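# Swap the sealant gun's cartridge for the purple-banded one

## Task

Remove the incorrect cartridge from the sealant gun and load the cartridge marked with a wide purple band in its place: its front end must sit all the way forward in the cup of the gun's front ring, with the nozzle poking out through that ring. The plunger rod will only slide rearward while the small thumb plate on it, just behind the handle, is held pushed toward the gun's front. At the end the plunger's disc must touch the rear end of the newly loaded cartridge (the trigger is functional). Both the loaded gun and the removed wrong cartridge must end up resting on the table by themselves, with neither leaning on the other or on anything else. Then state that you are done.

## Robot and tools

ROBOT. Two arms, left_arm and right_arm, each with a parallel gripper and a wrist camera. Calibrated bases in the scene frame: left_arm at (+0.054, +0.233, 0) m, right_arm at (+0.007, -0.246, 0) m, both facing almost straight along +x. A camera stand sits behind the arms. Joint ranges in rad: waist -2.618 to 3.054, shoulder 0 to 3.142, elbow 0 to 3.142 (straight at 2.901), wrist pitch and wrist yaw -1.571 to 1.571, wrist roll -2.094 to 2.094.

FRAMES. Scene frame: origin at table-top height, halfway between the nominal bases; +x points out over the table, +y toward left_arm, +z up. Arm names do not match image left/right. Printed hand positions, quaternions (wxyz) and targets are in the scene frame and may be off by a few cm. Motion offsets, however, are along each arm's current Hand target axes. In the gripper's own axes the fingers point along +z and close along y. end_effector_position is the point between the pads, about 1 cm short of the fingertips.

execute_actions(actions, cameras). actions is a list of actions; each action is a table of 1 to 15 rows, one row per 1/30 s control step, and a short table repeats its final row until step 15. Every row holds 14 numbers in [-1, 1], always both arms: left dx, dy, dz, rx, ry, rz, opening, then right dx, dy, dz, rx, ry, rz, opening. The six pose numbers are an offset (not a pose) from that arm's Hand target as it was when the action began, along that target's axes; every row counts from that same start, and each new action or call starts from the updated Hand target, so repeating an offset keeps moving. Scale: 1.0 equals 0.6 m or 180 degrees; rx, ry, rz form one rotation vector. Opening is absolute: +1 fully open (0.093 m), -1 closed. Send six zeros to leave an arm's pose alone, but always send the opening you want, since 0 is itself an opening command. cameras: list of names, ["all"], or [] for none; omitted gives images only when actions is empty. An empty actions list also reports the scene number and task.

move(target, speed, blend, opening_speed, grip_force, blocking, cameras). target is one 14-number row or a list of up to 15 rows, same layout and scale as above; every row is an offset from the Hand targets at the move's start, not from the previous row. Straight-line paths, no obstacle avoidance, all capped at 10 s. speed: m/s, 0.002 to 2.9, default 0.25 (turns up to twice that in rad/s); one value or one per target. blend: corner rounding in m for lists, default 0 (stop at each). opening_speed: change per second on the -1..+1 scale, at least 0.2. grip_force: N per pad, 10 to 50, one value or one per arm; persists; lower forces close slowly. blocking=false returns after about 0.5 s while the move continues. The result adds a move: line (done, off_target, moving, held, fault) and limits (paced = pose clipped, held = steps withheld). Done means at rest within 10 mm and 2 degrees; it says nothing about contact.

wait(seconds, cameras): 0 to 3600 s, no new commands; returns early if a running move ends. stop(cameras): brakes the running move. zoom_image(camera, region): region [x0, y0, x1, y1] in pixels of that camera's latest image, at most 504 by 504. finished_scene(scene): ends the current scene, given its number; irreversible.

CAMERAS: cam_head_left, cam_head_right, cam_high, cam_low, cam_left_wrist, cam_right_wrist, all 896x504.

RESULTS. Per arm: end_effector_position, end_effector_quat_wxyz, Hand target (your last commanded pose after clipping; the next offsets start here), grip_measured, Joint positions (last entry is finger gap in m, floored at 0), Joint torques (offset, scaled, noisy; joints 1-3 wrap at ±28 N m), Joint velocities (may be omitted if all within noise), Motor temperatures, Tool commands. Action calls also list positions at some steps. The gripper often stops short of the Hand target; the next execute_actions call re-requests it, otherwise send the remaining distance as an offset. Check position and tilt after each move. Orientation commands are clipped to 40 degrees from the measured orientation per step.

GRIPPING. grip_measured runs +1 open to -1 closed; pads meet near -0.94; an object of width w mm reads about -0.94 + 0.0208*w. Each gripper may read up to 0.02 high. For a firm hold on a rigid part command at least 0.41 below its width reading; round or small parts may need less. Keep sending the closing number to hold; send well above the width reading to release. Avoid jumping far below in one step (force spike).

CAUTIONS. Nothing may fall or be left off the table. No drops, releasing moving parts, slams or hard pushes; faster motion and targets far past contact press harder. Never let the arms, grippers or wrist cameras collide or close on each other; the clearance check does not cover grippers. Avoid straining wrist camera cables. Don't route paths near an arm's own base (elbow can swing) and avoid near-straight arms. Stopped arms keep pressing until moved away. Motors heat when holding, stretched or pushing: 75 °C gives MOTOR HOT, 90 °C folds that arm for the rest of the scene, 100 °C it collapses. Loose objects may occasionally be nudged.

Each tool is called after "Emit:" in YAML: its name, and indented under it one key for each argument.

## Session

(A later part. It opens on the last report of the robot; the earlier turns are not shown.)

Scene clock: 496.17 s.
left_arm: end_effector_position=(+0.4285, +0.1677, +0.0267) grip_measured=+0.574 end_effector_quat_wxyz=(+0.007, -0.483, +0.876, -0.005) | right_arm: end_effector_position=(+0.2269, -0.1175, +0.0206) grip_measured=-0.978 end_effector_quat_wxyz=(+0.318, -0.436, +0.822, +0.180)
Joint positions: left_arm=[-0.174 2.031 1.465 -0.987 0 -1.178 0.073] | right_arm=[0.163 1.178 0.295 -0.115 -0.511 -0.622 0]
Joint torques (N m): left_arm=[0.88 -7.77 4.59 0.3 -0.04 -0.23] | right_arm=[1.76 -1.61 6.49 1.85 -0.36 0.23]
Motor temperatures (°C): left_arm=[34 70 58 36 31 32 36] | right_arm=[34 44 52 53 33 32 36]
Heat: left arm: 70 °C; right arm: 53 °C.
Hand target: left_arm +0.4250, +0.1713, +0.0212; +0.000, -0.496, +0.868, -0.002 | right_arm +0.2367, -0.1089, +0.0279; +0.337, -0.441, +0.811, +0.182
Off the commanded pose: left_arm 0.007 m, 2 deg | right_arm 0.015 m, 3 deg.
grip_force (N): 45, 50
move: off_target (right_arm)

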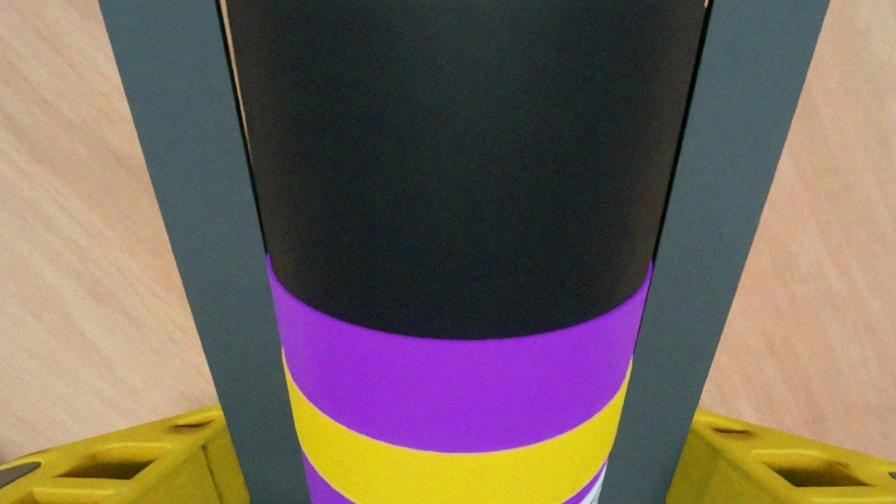

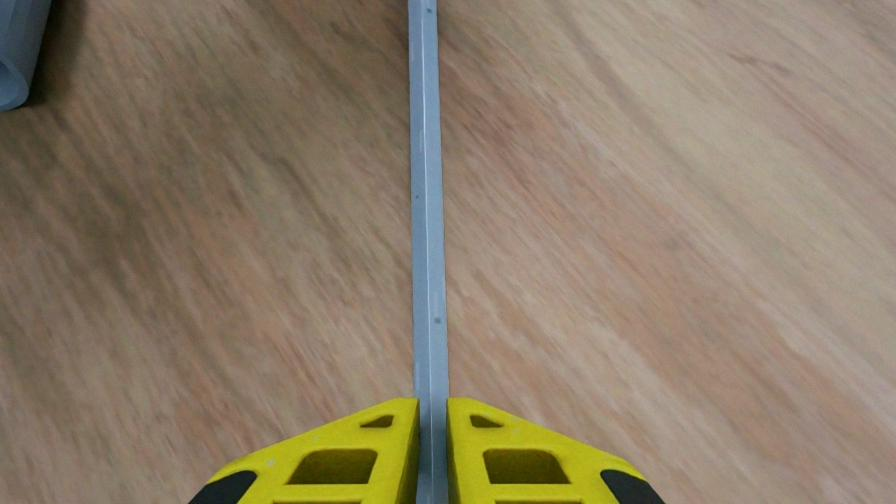

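Emit:
move:
  target:
    - [0,0,0,0,0,0,0.2,0.01,0,-0.01,0,0,0,-0.2]
    - [0,0,0,0,0,0,0.2,-0.14,0,-0.05,0,0,0,-0.2]
  speed: [0.05,0.2]
  cameras: ["cam_left_wrist","cam_right_wrist"]

Emit:
zoom_image:
  camera: "cam_right_wrist"
  region: [250, 0, 650, 250]

Scene clock: 508.80 s.
left_arm: end_effector_position=(+0.4281, +0.1696, +0.0250) grip_measured=+0.574 end_effector_quat_wxyz=(+0.005, -0.489, +0.872, -0.004) | right_arm: end_effector_position=(+0.2488, -0.0817, +0.0965) grip_measured=-0.202 end_effector_quat_wxyz=(+0.322, -0.442, +0.817, +0.184)
Joint positions: left_arm=[-0.169 2.035 1.463 -0.987 -0.001 -1.188 0.073] | right_arm=[0.313 1.126 0.589 -0.392 -0.438 -0.493 0.036]
Joint torques (N m): left_arm=[0.51 -7.99 4.66 0.27 -0.04 -0.15] | right_arm=[0.51 -3.08 8.44 1.64 -0.15 0.13]
Motor temperatures (°C): left_arm=[34 69 58 36 31 32 36] | right_arm=[34 44 53 53 33 32 36]
Heat: left arm: 69 °C; right arm: 53 °C.
Hand target: left_arm +0.4249, +0.1713, +0.0211; +0.000, -0.496, +0.868, -0.002 | right_arm +0.2574, -0.0769, +0.1086; +0.337, -0.441, +0.811, +0.182
Off the commanded pose: left_arm 0.005 m, 1 deg | right_arm 0.016 m, 2 deg.
grip_force (N): 45, 50
move: off_target (right_arm)

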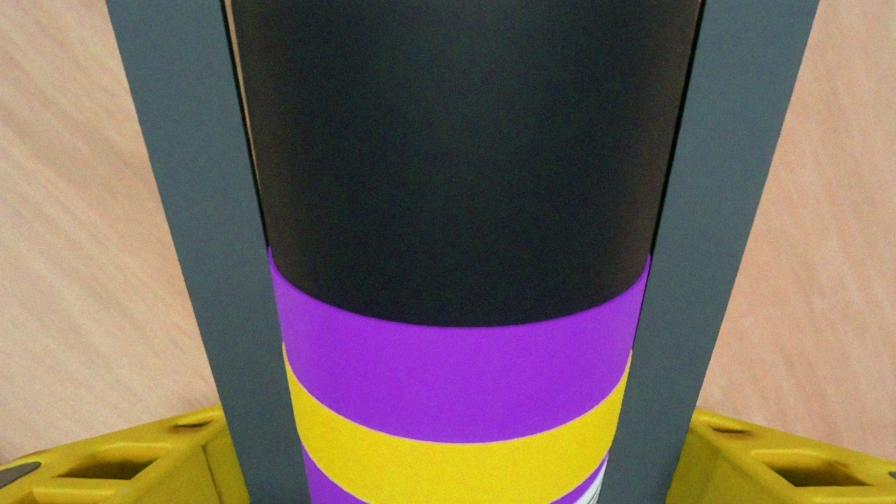

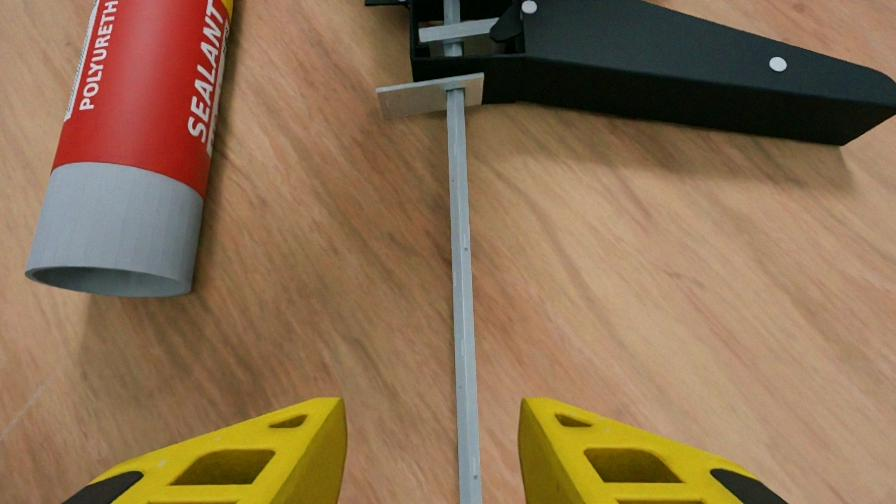

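Scaled by 1.260 from the camera's image (finer frame: 1280x720).

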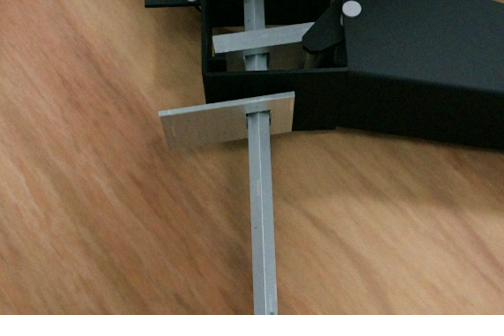

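Emit:
move:
  target: [0,0,0,0,0,0,0.2,-0.07,0,0.02,0,0,0,-0.2]
  speed: 0.2
  cameras: ["cam_right_wrist"]

Emit:
zoom_image:
  camera: "cam_right_wrist"
  region: [330, 0, 630, 220]

Scene clock: 511.30 s.
left_arm: end_effector_position=(+0.4281, +0.1696, +0.0250) grip_measured=+0.574 end_effector_quat_wxyz=(+0.005, -0.489, +0.872, -0.004) | right_arm: end_effector_position=(+0.2691, -0.0511, +0.1168) grip_measured=-0.202 end_effector_quat_wxyz=(+0.319, -0.443, +0.818, +0.183)
Joint positions: left_arm=[-0.169 2.035 1.463 -0.987 -0.001 -1.188 0.073] | right_arm=[0.413 1.238 0.736 -0.4 -0.376 -0.411 0.036]
Joint torques (N m): left_arm=[0.51 -7.99 4.63 0.27 -0.04 -0.15] | right_arm=[0.57 -3.95 8.66 1.69 -0.14 0.15]
Motor temperatures (°C): left_arm=[34 68 58 36 31 32 36] | right_arm=[34 44 53 53 33 32 36]
Heat: left arm: 68 °C; right arm: 53 °C.
Hand target: left_arm +0.4249, +0.1713, +0.0211; +0.000, -0.496, +0.868, -0.002 | right_arm +0.2781, -0.0449, +0.1298; +0.337, -0.441, +0.811, +0.182
Off the commanded pose: left_arm 0.005 m, 1 deg | right_arm 0.017 m, 2 deg.
grip_force (N): 45, 50
move: off_target (right_arm)

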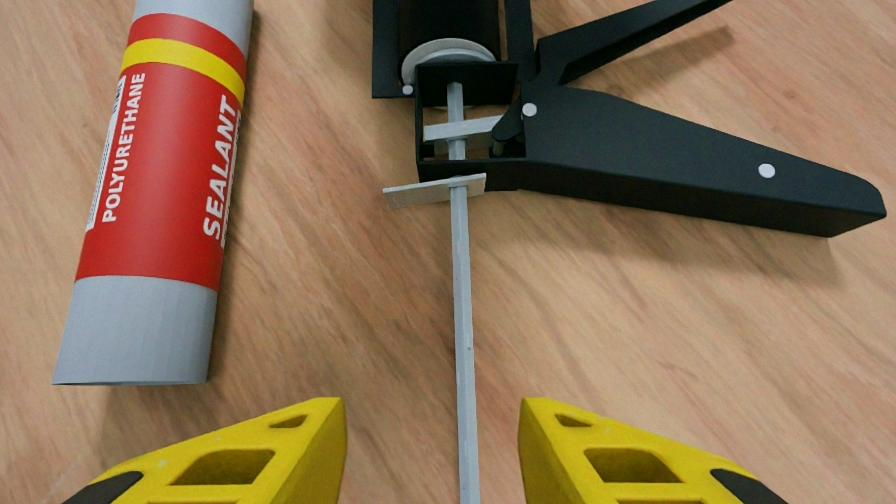

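Scaled by 1.680 from the camera's image (finer frame: 1280x720).

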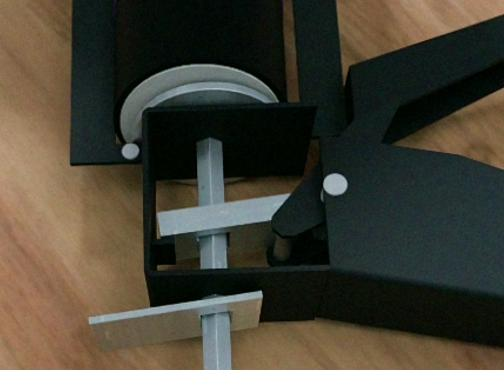

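Emit:
zoom_image:
  camera: "cam_right_wrist"
  region: [380, 20, 540, 110]

Scaled by 3.150 from the camera's image (finer frame: 1280x720).

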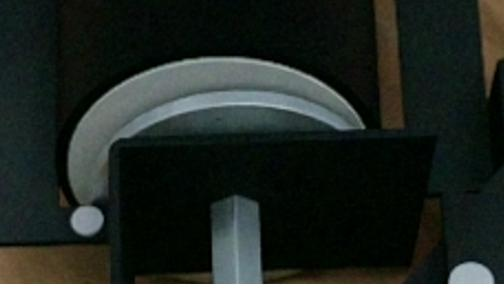

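Emit:
move:
  target:
    - [0,0,0,0,0,0,0.2,0.2273,0.0005,0.0148,0,0,0,-0.2]
    - [0,0,0,0,0,0,0.2,0.2273,0.0005,0.0148,0,0,0,-1]
  speed: 0.15
  cameras: ["cam_right_wrist"]

Scene clock: 527.20 s.
left_arm: end_effector_position=(+0.4280, +0.1696, +0.0250) grip_measured=+0.574 end_effector_quat_wxyz=(+0.005, -0.488, +0.873, -0.004) | right_arm: end_effector_position=(+0.2274, -0.1216, +0.0259) grip_measured=-0.952 end_effector_quat_wxyz=(+0.328, -0.439, +0.817, +0.178)
Joint positions: left_arm=[-0.169 2.035 1.463 -0.987 0 -1.185 0.073] | right_arm=[0.133 1.146 0.295 -0.139 -0.531 -0.655 0]
Joint torques (N m): left_arm=[0.54 -8.06 4.67 0.29 -0.04 -0.18] | right_arm=[-0.94 -2.52 4.77 1.62 -0.5 -0.04]
Motor temperatures (°C): left_arm=[34 65 57 36 31 32 37] | right_arm=[34 44 53 53 33 32 35]
Heat: left arm: 65 °C; right arm: 53 °C.
Hand target: left_arm +0.4249, +0.1713, +0.0211; +0.000, -0.496, +0.868, -0.002 | right_arm +0.2290, -0.1203, +0.0271; +0.337, -0.441, +0.811, +0.182
Off the commanded pose: left_arm 0.005 m, 1 deg | right_arm 0.002 m, 1 deg.
grip_force (N): 45, 50
move: done

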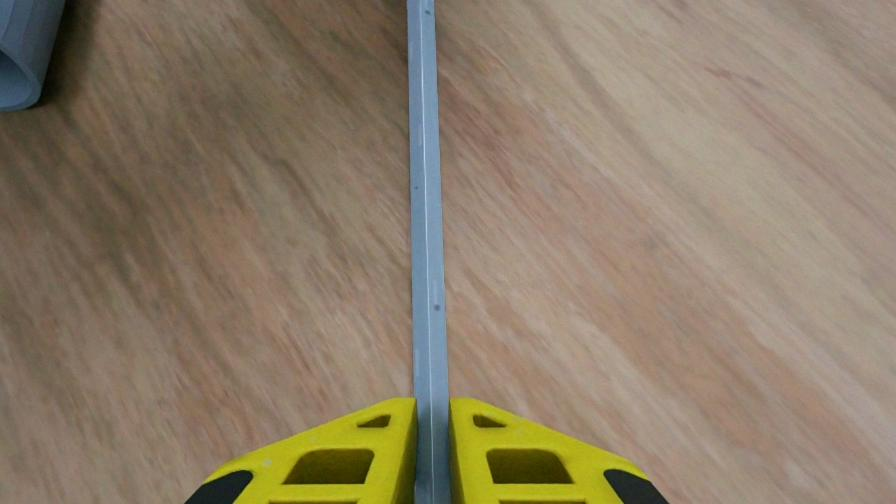

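Emit:
move:
  target: [0.0167,0,0,0,0,0,0.2,0,0,0,0,0,0,-1]
  speed: 0.05
  cameras: ["cam_left_wrist","cam_right_wrist"]

Scene clock: 529.63 s.
left_arm: end_effector_position=(+0.4269, +0.1688, +0.0240) grip_measured=+0.574 end_effector_quat_wxyz=(+0.005, -0.488, +0.873, -0.002) | right_arm: end_effector_position=(+0.2274, -0.1216, +0.0260) grip_measured=-0.958 end_effector_quat_wxyz=(+0.328, -0.440, +0.817, +0.178)
Joint positions: left_arm=[-0.173 2.035 1.459 -0.985 -0.003 -1.19 0.073] | right_arm=[0.133 1.146 0.295 -0.139 -0.531 -0.656 0]
Joint torques (N m): left_arm=[-1.24 -8.95 3.6 0.32 -0.01 -0.36] | right_arm=[-0.83 -2.32 4.66 1.64 -0.51 -0.02]
Motor temperatures (°C): left_arm=[34 65 57 36 31 32 37] | right_arm=[34 44 53 53 33 32 36]
Heat: left arm: 65 °C; right arm: 53 °C.
Hand target: left_arm +0.4198, +0.1627, +0.0211; +0.000, -0.496, +0.868, -0.002 | right_arm +0.2291, -0.1203, +0.0271; +0.337, -0.441, +0.811, +0.182
Off the commanded pose: left_arm 0.010 m, 1 deg | right_arm 0.002 m, 1 deg.
grip_force (N): 45, 50
move: done

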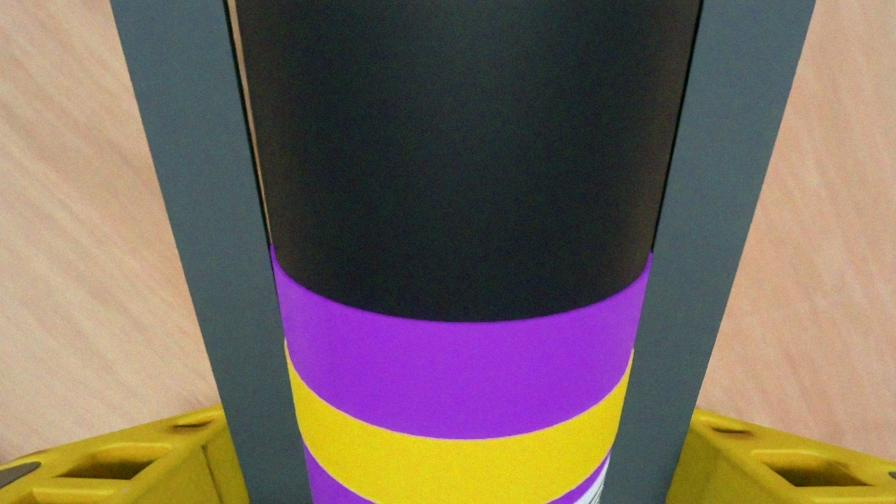

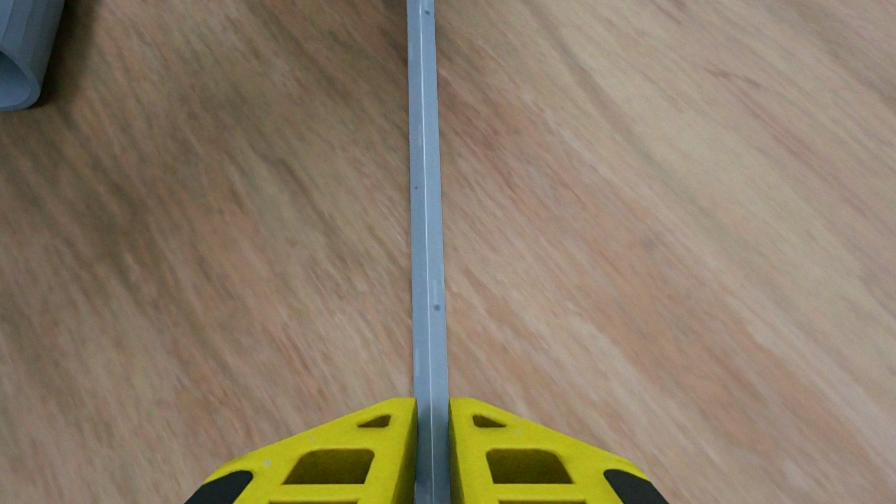

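Emit:
move:
  target: [0.0167,0,0,0,0,0,0.2,0,0,0,0,0,0,-1]
  speed: 0.05
  cameras: ["cam_left_wrist","cam_right_wrist"]

Scene clock: 531.47 s.
left_arm: end_effector_position=(+0.4265, +0.1683, +0.0241) grip_measured=+0.574 end_effector_quat_wxyz=(+0.017, -0.489, +0.872, +0.005) | right_arm: end_effector_position=(+0.2277, -0.1221, +0.0260) grip_measured=-0.958 end_effector_quat_wxyz=(+0.329, -0.439, +0.817, +0.177)
Joint positions: left_arm=[-0.186 2.025 1.444 -0.971 -0.03 -1.205 0.073] | right_arm=[0.131 1.146 0.295 -0.139 -0.531 -0.656 0]
Joint torques (N m): left_arm=[-2.13 -8.96 3.47 0.23 0.21 -0.46] | right_arm=[-0.68 -2.33 4.67 1.62 -0.5 -0.02]
Motor temperatures (°C): left_arm=[34 65 57 36 31 32 37] | right_arm=[34 44 52 53 33 32 36]
Heat: left arm: 65 °C; right arm: 53 °C.
Hand target: left_arm +0.4148, +0.1539, +0.0213; +0.000, -0.496, +0.868, -0.002 | right_arm +0.2291, -0.1203, +0.0271; +0.337, -0.441, +0.811, +0.182
Off the commanded pose: left_arm 0.019 m, 2 deg | right_arm 0.003 m, 1 deg.
grip_force (N): 45, 50
move: off_target (left_arm)

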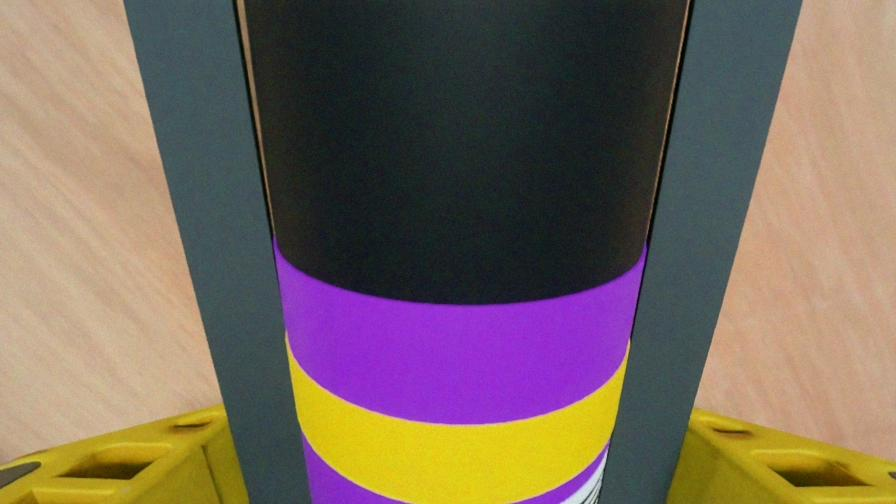

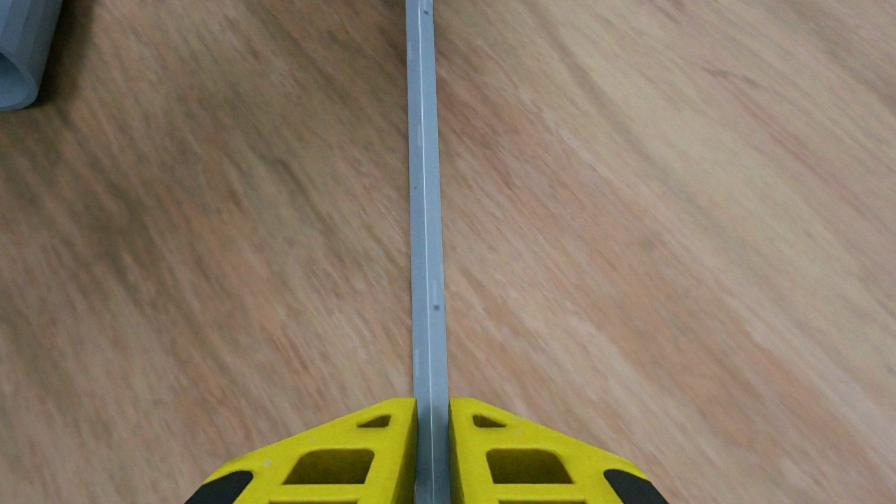

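Emit:
execute_actions:
  actions:
    - [[0,0,0,0,0,0,0.2,0,0,0,0,0,0,-1]]
  cameras: ["cam_low","cam_high"]

Emit:
zoom_image:
  camera: "cam_low"
  region: [440, 280, 560, 345]

Emit:
zoom_image:
  camera: "cam_high"
  region: [380, 220, 480, 370]

Scene clock: 535.43 s.
left_arm: end_effector_position=(+0.4265, +0.1683, +0.0241) grip_measured=+0.574 end_effector_quat_wxyz=(+0.017, -0.489, +0.872, +0.005) | right_arm: end_effector_position=(+0.2277, -0.1221, +0.0260) grip_measured=-0.958 end_effector_quat_wxyz=(+0.329, -0.439, +0.817, +0.177)
Joint positions: left_arm=[-0.186 2.025 1.444 -0.971 -0.03 -1.205 0.073] | right_arm=[0.131 1.146 0.295 -0.139 -0.531 -0.657 0]
Joint torques (N m): left_arm=[-2.14 -8.94 3.51 0.24 0.21 -0.45] | right_arm=[-0.72 -2.4 4.72 1.62 -0.5 -0.04]
Motor temperatures (°C): left_arm=[34 66 57 36 31 32 37] | right_arm=[34 44 52 53 33 32 36]
Heat: left arm: 66 °C; right arm: 53 °C.
Hand target: left_arm +0.4148, +0.1539, +0.0213; +0.000, -0.496, +0.868, -0.002 | right_arm +0.2291, -0.1203, +0.0271; +0.337, -0.441, +0.811, +0.182
Off the commanded pose: left_arm 0.019 m, 2 deg | right_arm 0.002 m, 1 deg.
grip_force (N): 45, 50
Step readings (end_effector_position of left_arm | right_arm):
0: (+0.4265, +0.1683, +0.0241) | (+0.2277, -0.1221, +0.0260)
1: (+0.4265, +0.1683, +0.0241) | (+0.2277, -0.1221, +0.0260)
2: (+0.4265, +0.1683, +0.0241) | (+0.2277, -0.1221, +0.0260)
4: (+0.4265, +0.1683, +0.0241) | (+0.2277, -0.1221, +0.0260)
8: (+0.4265, +0.1683, +0.0241) | (+0.2277, -0.1221, +0.0260)
15: (+0.4265, +0.1683, +0.0241) | (+0.2277, -0.1221, +0.0260)
Images, in order (width x height): cam_high 896x504, cam_low 896x504.

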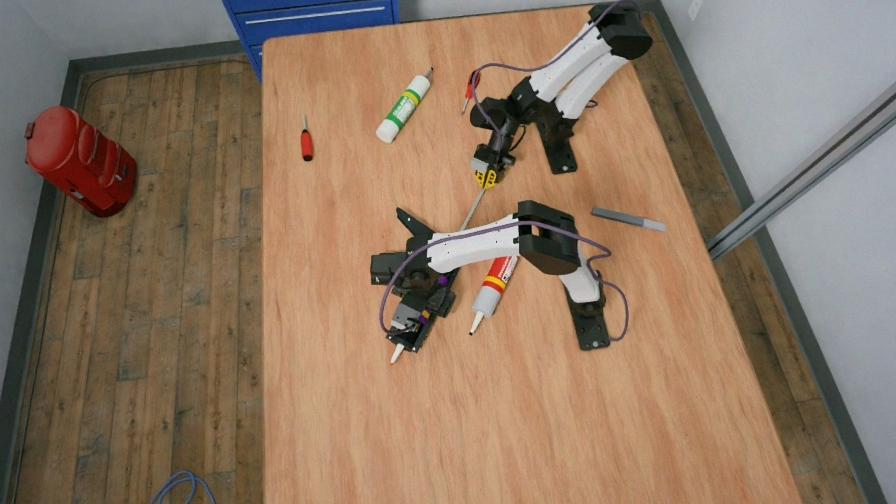

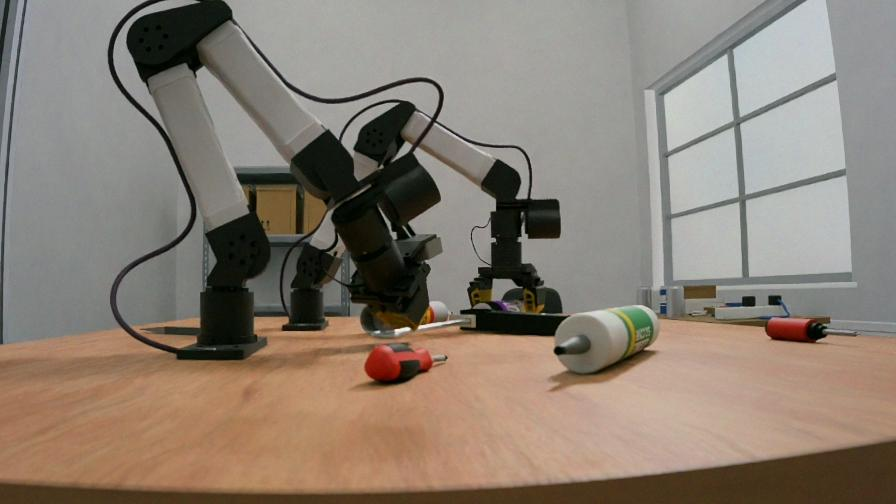

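Scaled by 4.200 from the camera's image (finer frame: 1280x720).

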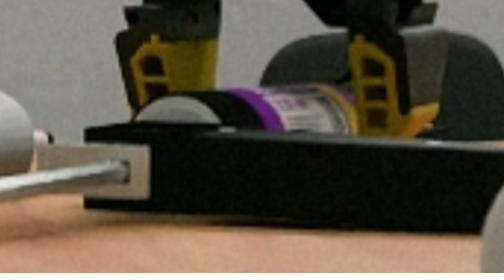

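Scaled by 3.360 from the camera's image (finer frame: 1280x720).

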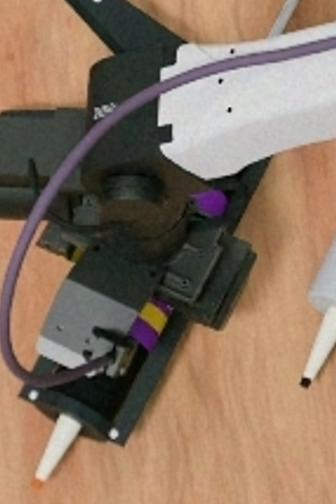

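Emit:
move:
  target:
    - [-0.028,0,0,0,0,0,0.2,0,0,0,0,0,0,-1]
    - [-0.028,0,0,0,0,0,0.95,0,0,0,0,0,0,-1]
    - [-0.02,0,-0.16,0,0,0,0.95,0,0,0,0,0,0,-1]
    - [0.1136,0.03,-0.1708,0,0,0.497,1.0,0,0,0,0,0,0,-1]
  speed: [0.05,0.1,0.15,0.25]
  blend: [0,0,0.02,0]
  cameras: ["cam_left_wrist"]

Scene clock: 543.50 s.
left_arm: end_effector_position=(+0.3692, +0.1058, +0.1187) grip_measured=+1.000 end_effector_quat_wxyz=(-0.005, +0.249, +0.969, +0.000) | right_arm: end_effector_position=(+0.2275, -0.1218, +0.0261) grip_measured=-0.959 end_effector_quat_wxyz=(+0.329, -0.440, +0.817, +0.178)
Joint positions: left_arm=[-0.384 1.841 1.574 -1.314 0.001 0.121 0.093] | right_arm=[0.131 1.146 0.295 -0.139 -0.533 -0.657 0]
Joint torques (N m): left_arm=[-0.57 -9.11 4.7 0.22 -0.01 0.11] | right_arm=[-0.75 -2.29 4.74 1.64 -0.47 0]
Motor temperatures (°C): left_arm=[34 67 57 36 31 32 36] | right_arm=[34 43 52 53 33 32 36]
Heat: left arm: 67 °C; right arm: 53 °C.
Hand target: left_arm +0.3645, +0.1048, +0.1238; +0.001, +0.259, +0.966, -0.001 | right_arm +0.2290, -0.1204, +0.0271; +0.337, -0.441, +0.811, +0.182
Off the commanded pose: left_arm 0.007 m, 1 deg | right_arm 0.002 m, 1 deg.
grip_force (N): 45, 50
move: done

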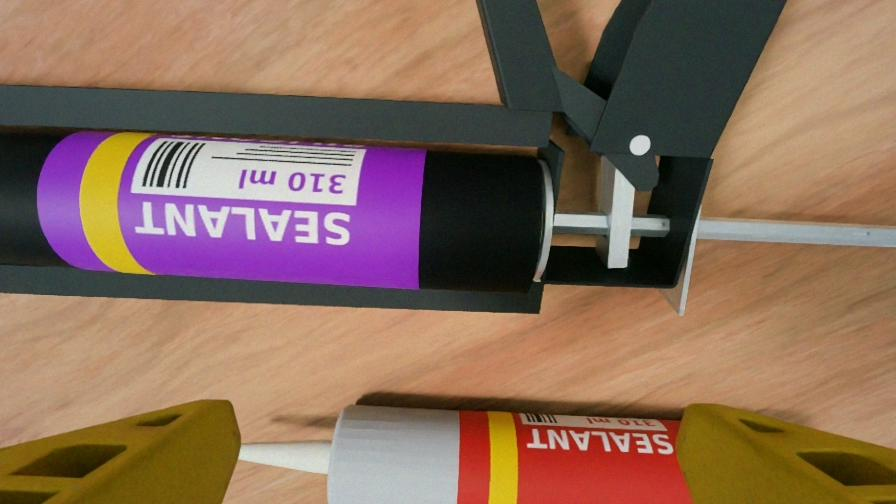

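Emit:
zoom_image:
  camera: "cam_left_wrist"
  region: [480, 90, 740, 330]

Scaled by 1.938 from the camera's image (finer frame: 1280x720).

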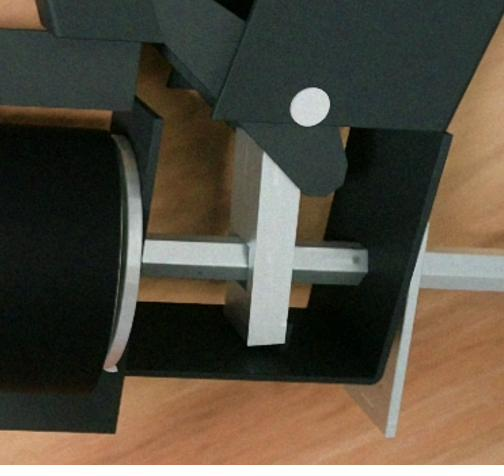

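Emit:
move:
  target: [-0.0393,0.2302,0.0563,0,0,-0.4917,0.35,0,0,0,0,0,0,-1]
  speed: 0.3
  cameras: ["cam_left_wrist"]

Scene clock: 565.30 s.
left_arm: end_effector_position=(+0.4441, +0.2110, +0.0862) grip_measured=+0.352 end_effector_quat_wxyz=(-0.010, -0.479, +0.877, +0.006) | right_arm: end_effector_position=(+0.2275, -0.1218, +0.0261) grip_measured=-0.959 end_effector_quat_wxyz=(+0.329, -0.440, +0.817, +0.178)
Joint positions: left_arm=[-0.057 2.065 1.755 -1.285 0.001 -1.055 0.062] | right_arm=[0.131 1.146 0.295 -0.139 -0.533 -0.657 0]
Joint torques (N m): left_arm=[0.64 -7.53 8.54 0.21 -0.06 -0.18] | right_arm=[-0.76 -2.33 4.66 1.64 -0.46 -0.02]
Motor temperatures (°C): left_arm=[34 70 57 36 31 32 36] | right_arm=[33 43 51 54 33 32 37]
Heat: left arm: 70 °C; right arm: 54 °C.
Hand target: left_arm +0.4541, +0.2125, +0.0899; +0.000, -0.489, +0.873, -0.002 | right_arm +0.2290, -0.1204, +0.0271; +0.337, -0.441, +0.811, +0.182
Off the commanded pose: left_arm 0.011 m, 2 deg | right_arm 0.002 m, 1 deg.
grip_force (N): 45, 50
move: off_target (left_arm)

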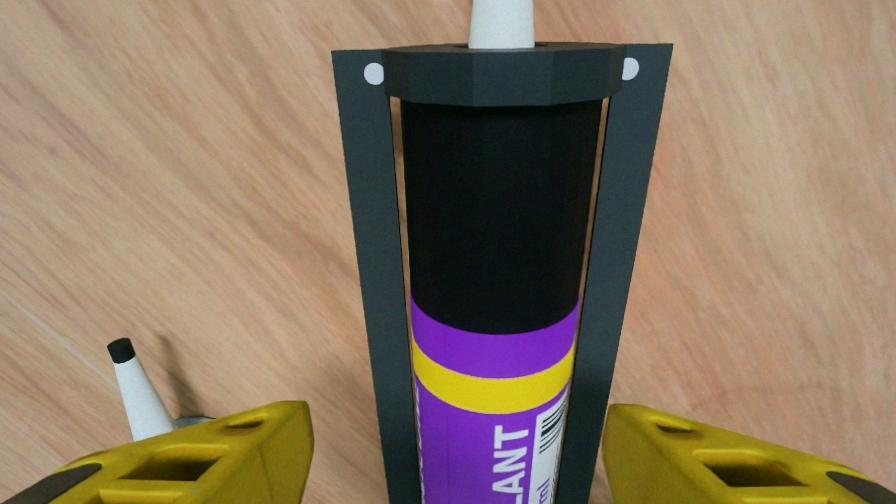

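Emit:
zoom_image:
  camera: "cam_left_wrist"
  region: [360, 20, 650, 200]

Scaled by 1.738 from the camera's image (finer frame: 1280x720).

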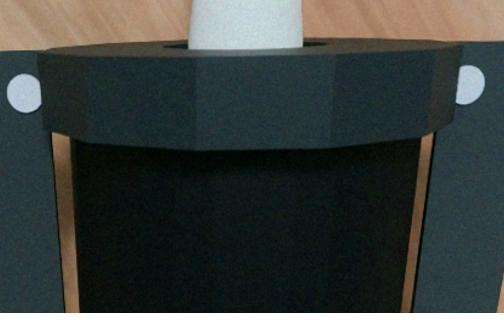

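Emit:
move:
  target:
    - [-0.0203,-0.0153,0.02,0,0,0,0.35,0,0,0,0,0,0,-1]
    - [-0.0203,-0.0153,0.088,0,0,0,0.35,0,0,0,0,0,0,-1]
  speed: 0.12
  blend: [0.005,0]
  cameras: ["cam_left_wrist"]

Scene clock: 571.83 s.
left_arm: end_effector_position=(+0.4672, +0.2151, +0.0433) grip_measured=+0.352 end_effector_quat_wxyz=(+0.000, -0.486, +0.874, -0.001) | right_arm: end_effector_position=(+0.2275, -0.1218, +0.0261) grip_measured=-0.959 end_effector_quat_wxyz=(+0.329, -0.440, +0.817, +0.178)
Joint positions: left_arm=[-0.044 2.157 1.726 -1.14 0.001 -1.056 0.062] | right_arm=[0.131 1.146 0.295 -0.139 -0.534 -0.657 0]
Joint torques (N m): left_arm=[0.75 -8.44 4.94 0.4 -0.05 -0.02] | right_arm=[-0.65 -2.33 4.66 1.61 -0.49 -0.02]
Motor temperatures (°C): left_arm=[34 69 58 36 31 32 36] | right_arm=[33 43 50 54 33 32 37]
Heat: left arm: 69 °C; right arm: 54 °C.
Hand target: left_arm +0.4683, +0.2179, +0.0370; +0.000, -0.489, +0.873, -0.002 | right_arm +0.2290, -0.1203, +0.0271; +0.337, -0.441, +0.811, +0.182
Off the commanded pose: left_arm 0.007 m, 0 deg | right_arm 0.002 m, 1 deg.
grip_force (N): 45, 50
move: done

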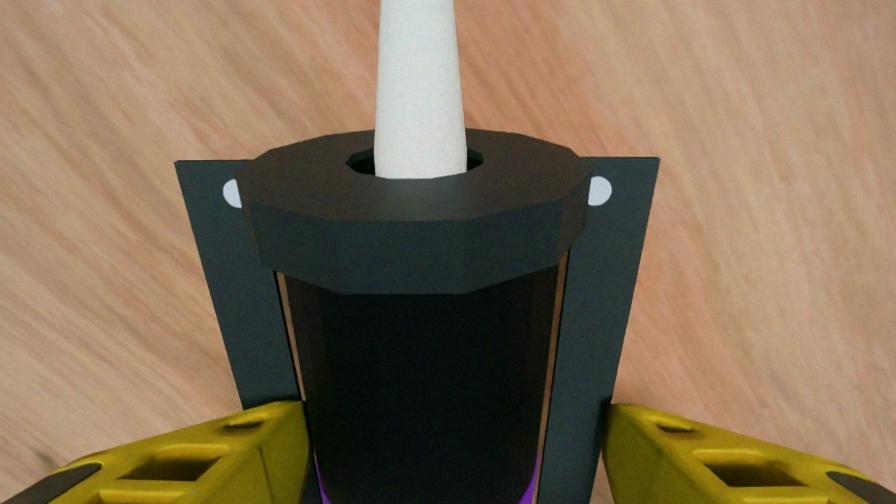

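Emit:
move:
  target:
    - [0.0,0.0125,0.0,0,0,0,0.35,0,0,0,0,0,0,-1]
    - [0.0,0.0125,0.006,0,0,0,0.35,0,0,0,0,0,0,-1]
  speed: 0.12
  cameras: ["cam_left_wrist"]

Scene clock: 574.73 s.
left_arm: end_effector_position=(+0.4643, +0.2182, +0.0380) grip_measured=+0.352 end_effector_quat_wxyz=(+0.000, -0.489, +0.873, -0.001) | right_arm: end_effector_position=(+0.2281, -0.1217, +0.0267) grip_measured=-0.959 end_effector_quat_wxyz=(+0.331, -0.439, +0.816, +0.179)
Joint positions: left_arm=[-0.037 2.15 1.693 -1.114 0.001 -1.055 0.062] | right_arm=[0.13 1.146 0.295 -0.136 -0.536 -0.657 0]
Joint torques (N m): left_arm=[0.98 -9.5 3.56 0.53 -0.05 0.05] | right_arm=[-0.53 -2.44 4.56 1.61 -0.46 -0.02]
Motor temperatures (°C): left_arm=[34 69 58 36 31 32 36] | right_arm=[33 43 50 54 33 32 37]
Heat: left arm: 69 °C; right arm: 54 °C.
Hand target: left_arm +0.4619, +0.2219, +0.0333; +0.000, -0.489, +0.872, -0.002 | right_arm +0.2291, -0.1204, +0.0271; +0.337, -0.441, +0.811, +0.182
Off the commanded pose: left_arm 0.006 m, 0 deg | right_arm 0.002 m, 1 deg.
grip_force (N): 45, 50
move: done

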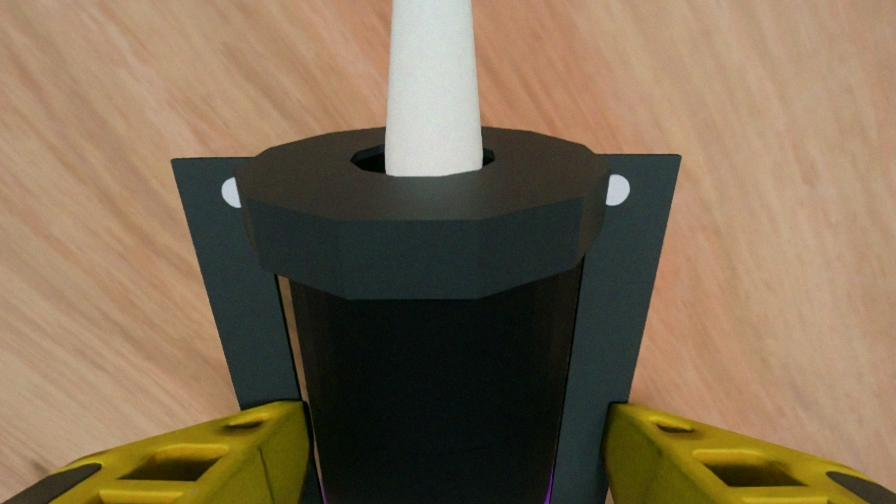

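Emit:
move:
  target:
    - [0.0,0.01,0.0,0,0,0,0.35,0,0,0,0,0,0,-1]
    - [0.0,0.01,0.0,0,0,0,-0.45,0,0,0,0,0,0,-1]
  speed: 0.12
  cameras: ["cam_left_wrist"]

Scene clock: 578.90 s.
left_arm: end_effector_position=(+0.4610, +0.2210, +0.0386) grip_measured=-0.107 end_effector_quat_wxyz=(+0.002, -0.490, +0.872, -0.004) | right_arm: end_effector_position=(+0.2262, -0.1204, +0.0268) grip_measured=-0.959 end_effector_quat_wxyz=(+0.329, -0.440, +0.815, +0.184)
Joint positions: left_arm=[-0.029 2.129 1.663 -1.097 0.004 -1.051 0.04] | right_arm=[0.13 1.146 0.295 -0.142 -0.547 -0.659 0]
Joint torques (N m): left_arm=[0.9 -9.28 3.52 0.4 -0.07 0.09] | right_arm=[-0.61 -2.3 4.75 1.63 -0.32 0.01]
Motor temperatures (°C): left_arm=[34 69 58 36 31 32 36] | right_arm=[33 43 50 54 33 32 37]
Heat: left arm: 69 °C; right arm: 54 °C.
Hand target: left_arm +0.4568, +0.2250, +0.0334; +0.000, -0.489, +0.872, -0.002 | right_arm +0.2291, -0.1203, +0.0272; +0.337, -0.441, +0.811, +0.182
Off the commanded pose: left_arm 0.008 m, 0 deg | right_arm 0.003 m, 1 deg.
grip_force (N): 45, 50
move: done

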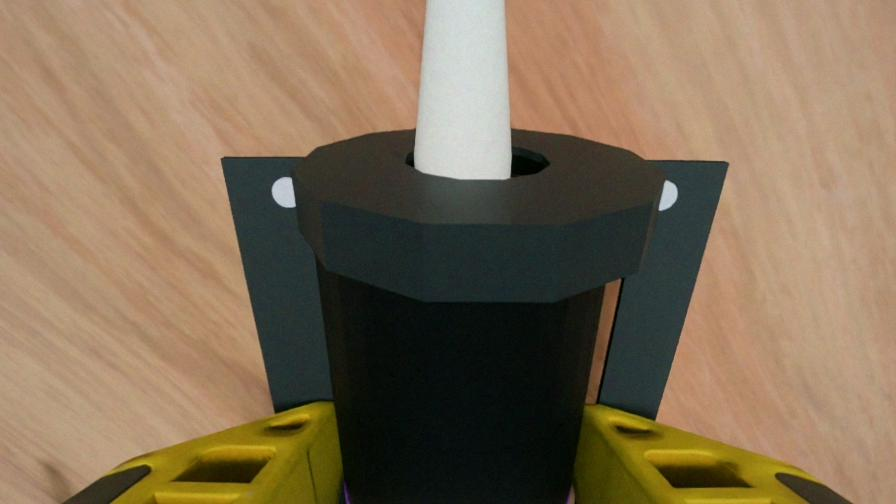

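Emit:
move:
  target: [-0.004,-0.0067,-0.038,0,0,0,-0.45,0,0,0,0,0,0,-1]
  speed: 0.06
  cameras: ["cam_left_wrist"]

Emit:
zoom_image:
  camera: "cam_left_wrist"
  region: [280, 110, 680, 330]

Scene clock: 582.00 s.
left_arm: end_effector_position=(+0.4589, +0.2209, +0.0431) grip_measured=-0.121 end_effector_quat_wxyz=(-0.003, -0.490, +0.872, -0.001) | right_arm: end_effector_position=(+0.2263, -0.1206, +0.0267) grip_measured=-0.959 end_effector_quat_wxyz=(+0.329, -0.440, +0.815, +0.184)
Joint positions: left_arm=[-0.029 2.129 1.681 -1.128 0.004 -1.051 0.039] | right_arm=[0.13 1.146 0.295 -0.142 -0.546 -0.659 0]
Joint torques (N m): left_arm=[0.9 -9.57 8.88 -0.16 -0.08 0.1] | right_arm=[-0.57 -2.28 4.68 1.66 -0.34 0.01]
Motor temperatures (°C): left_arm=[34 69 58 36 31 32 36] | right_arm=[33 43 50 54 33 32 37]
Heat: left arm: 69 °C; right arm: 54 °C.
Hand target: left_arm +0.4615, +0.2250, +0.0563; +0.000, -0.489, +0.872, -0.002 | right_arm +0.2291, -0.1204, +0.0271; +0.337, -0.441, +0.811, +0.182
Off the commanded pose: left_arm 0.014 m, 0 deg | right_arm 0.003 m, 1 deg.
grip_force (N): 45, 50
move: off_target (left_arm)

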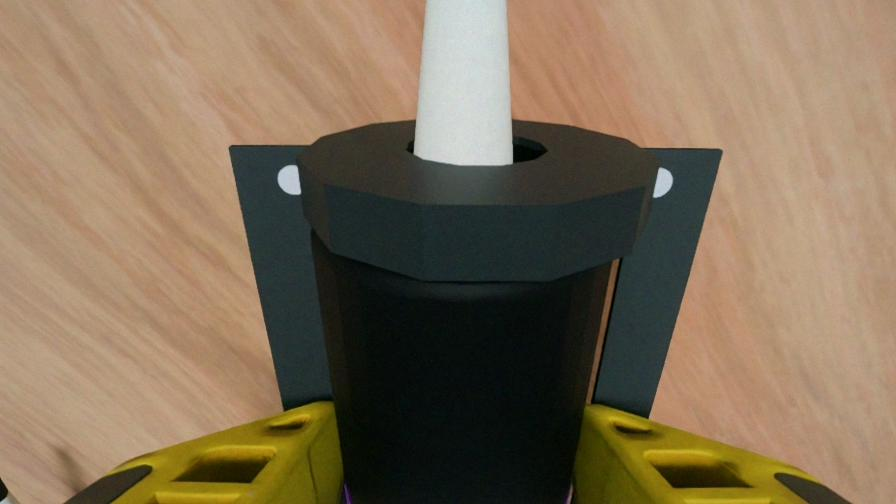

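Scaled by 1.260 from the camera's image (finer frame: 1280x720).

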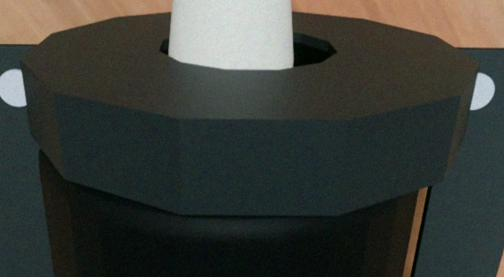

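Emit:
move:
  target:
    - [0,-0.012,0.0,0,0,0,-0.45,0,0,0,0,0,0,-1]
    - [-0.018,-0.014,0.004,0,0,0,-0.45,0,0,0,0,0,0,-1]
  speed: 0.05
  cameras: ["cam_left_wrist"]

Emit:
zoom_image:
  camera: "cam_left_wrist"
  region: [280, 110, 680, 330]

Scene clock: 584.57 s.
left_arm: end_effector_position=(+0.4650, +0.2255, +0.0431) grip_measured=-0.121 end_effector_quat_wxyz=(-0.012, -0.490, +0.872, +0.004) | right_arm: end_effector_position=(+0.2262, -0.1209, +0.0260) grip_measured=-0.959 end_effector_quat_wxyz=(+0.327, -0.440, +0.816, +0.183)
Joint positions: left_arm=[-0.017 2.173 1.75 -1.173 0.006 -1.038 0.039] | right_arm=[0.13 1.148 0.295 -0.143 -0.544 -0.659 0]
Joint torques (N m): left_arm=[0.83 -8.95 9.31 0.01 -0.08 0.1] | right_arm=[-0.59 -2.58 4.6 1.66 -0.36 -0.01]
Motor temperatures (°C): left_arm=[34 69 58 36 31 32 36] | right_arm=[33 43 50 54 33 32 37]
Heat: left arm: 69 °C; right arm: 54 °C.
Hand target: left_arm +0.4743, +0.2298, +0.0537; +0.000, -0.489, +0.873, -0.002 | right_arm +0.2291, -0.1203, +0.0271; +0.337, -0.441, +0.811, +0.182
Off the commanded pose: left_arm 0.015 m, 2 deg | right_arm 0.003 m, 1 deg.
grip_force (N): 45, 50
move: off_target (left_arm)

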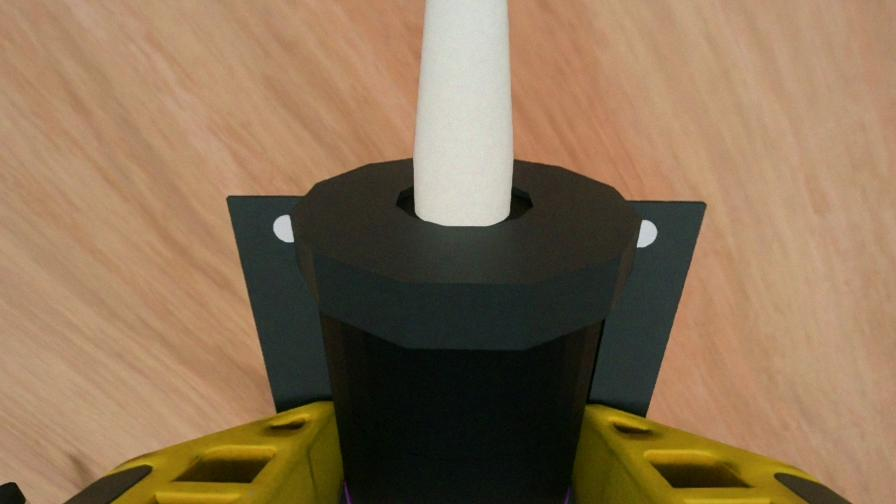

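Scaled by 1.260 from the camera's image (finer frame: 1280x720).

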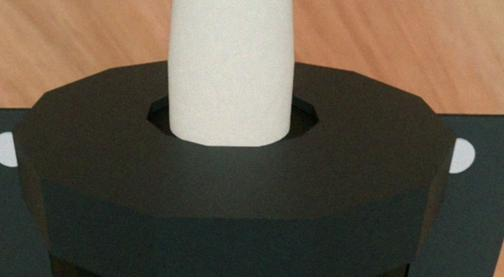

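Emit:
move:
  target:
    - [-0.01,0,0,0,0,0,-0.45,0,0,0,0,0,0,-1]
    - [0.01,0,0.014,0,0,0,-0.45,0,0,0,0,0,0,-1]
    - [0.01,0,0.014,0,0,0,0.35,0,0,0,0,0,0,-1]
    - [0.01,0,-0.12,0,0,0,0.35,0,0,0,0,0,0,-1]
    - [0.1512,-0.1675,-0.1188,0,0,0,-1,0,0,0,0,0,0,-1]
  speed: [0.05,0.05,0.1,0.15,0.25]
  blend: [0,0,0,0.02,0]
  cameras: ["cam_left_wrist","cam_high"]

Scene clock: 594.67 s.
left_arm: end_effector_position=(+0.5088, +0.0980, +0.1219) grip_measured=-0.974 end_effector_quat_wxyz=(+0.023, -0.480, +0.876, -0.029) | right_arm: end_effector_position=(+0.2263, -0.1208, +0.0261) grip_measured=-0.960 end_effector_quat_wxyz=(+0.328, -0.440, +0.816, +0.183)
Joint positions: left_arm=[-0.287 2.403 2.453 -1.548 0.009 -1.287 0] | right_arm=[0.13 1.148 0.295 -0.142 -0.544 -0.659 0]
Joint torques (N m): left_arm=[0.5 -9.51 8.25 0.23 -0.13 -0.15] | right_arm=[-0.59 -2.55 4.63 1.66 -0.35 -0.01]
Motor temperatures (°C): left_arm=[34 70 60 36 31 32 36] | right_arm=[33 43 50 55 33 32 37]
Heat: left arm: 70 °C; right arm: 55 °C.
Hand target: left_arm +0.5124, +0.1002, +0.1254; +0.000, -0.489, +0.872, -0.002 | right_arm +0.2290, -0.1204, +0.0271; +0.337, -0.441, +0.811, +0.182
Off the commanded pose: left_arm 0.006 m, 4 deg | right_arm 0.003 m, 1 deg.
joint sent to its limit (left arm) — joint 4 (wrist pitch), lower limit. The joint targets are off in orientation, not in position.
grip_force (N): 45, 50
move: off_target (left_arm); target 5's new opening was sent with left_arm's hand 0.005 m and 4 deg from that target
Images, in order (width x height): cam_high 896x504, cam_left_wrist 896x504.

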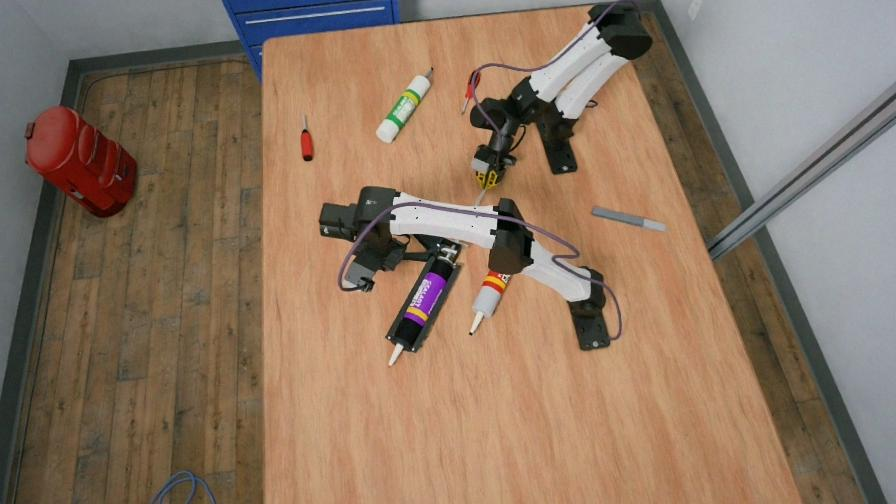

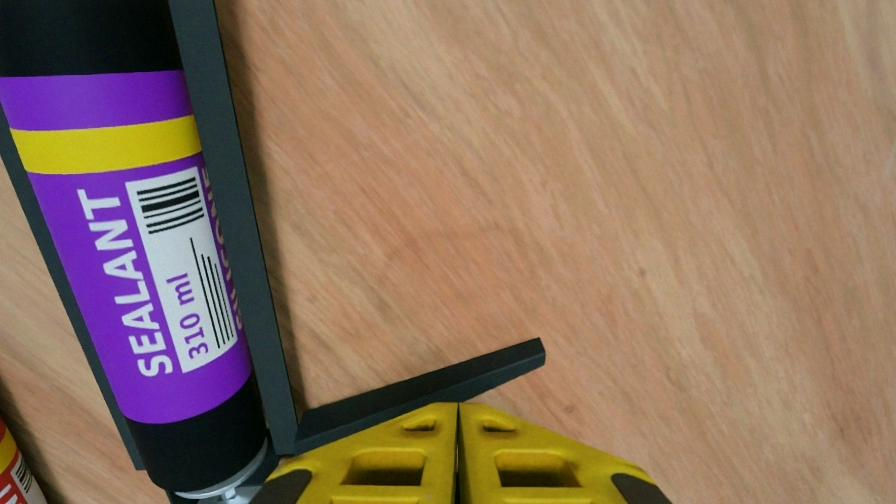

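Emit:
move:
  target:
    - [0,0,0.159,0,0,0,-1,0,0,0,0,0,0,-1]
    - [0.025,0,0.159,0,0,0,-1,0,0,0,0,0,0,-1]
  speed: [0.15,0.06]
  cameras: ["cam_left_wrist"]

Scene clock: 601.57 s.
left_arm: end_effector_position=(+0.5045, +0.0884, +0.0282) grip_measured=-0.974 end_effector_quat_wxyz=(-0.007, -0.484, +0.875, +0.001) | right_arm: end_effector_position=(+0.2263, -0.1208, +0.0261) grip_measured=-0.960 end_effector_quat_wxyz=(+0.328, -0.440, +0.816, +0.183)
Joint positions: left_arm=[-0.309 2.453 2.17 -1.298 0.009 -1.317 0] | right_arm=[0.13 1.148 0.295 -0.142 -0.544 -0.659 0]
Joint torques (N m): left_arm=[-0.35 -11.67 4.66 0.31 -0.11 -0.21] | right_arm=[-0.61 -2.5 4.64 1.64 -0.36 0]
Motor temperatures (°C): left_arm=[34 72 60 36 31 32 36] | right_arm=[33 43 49 55 33 32 37]
Heat: left arm: 72 °C; right arm: 55 °C.
Hand target: left_arm +0.5048, +0.0870, +0.0303; +0.000, -0.489, +0.873, -0.002 | right_arm +0.2290, -0.1204, +0.0271; +0.337, -0.441, +0.811, +0.182
Off the commanded pose: left_arm 0.002 m, 1 deg | right_arm 0.003 m, 1 deg.
grip_force (N): 45, 50
move: done

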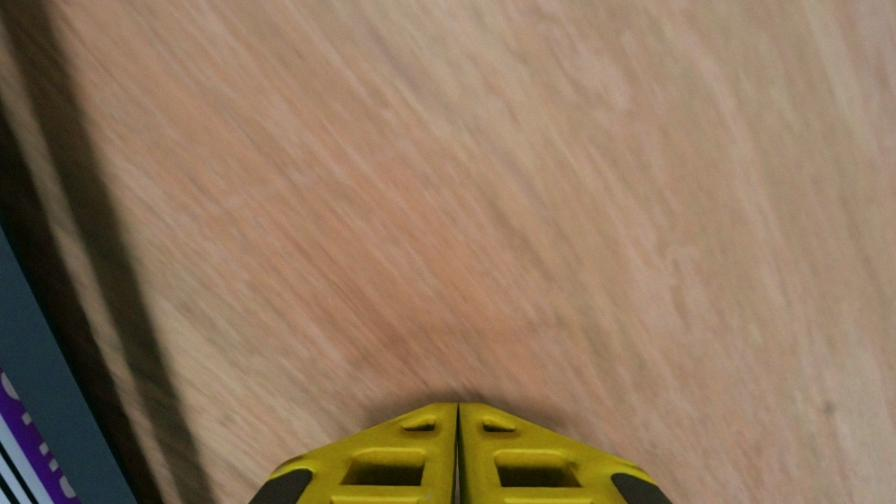

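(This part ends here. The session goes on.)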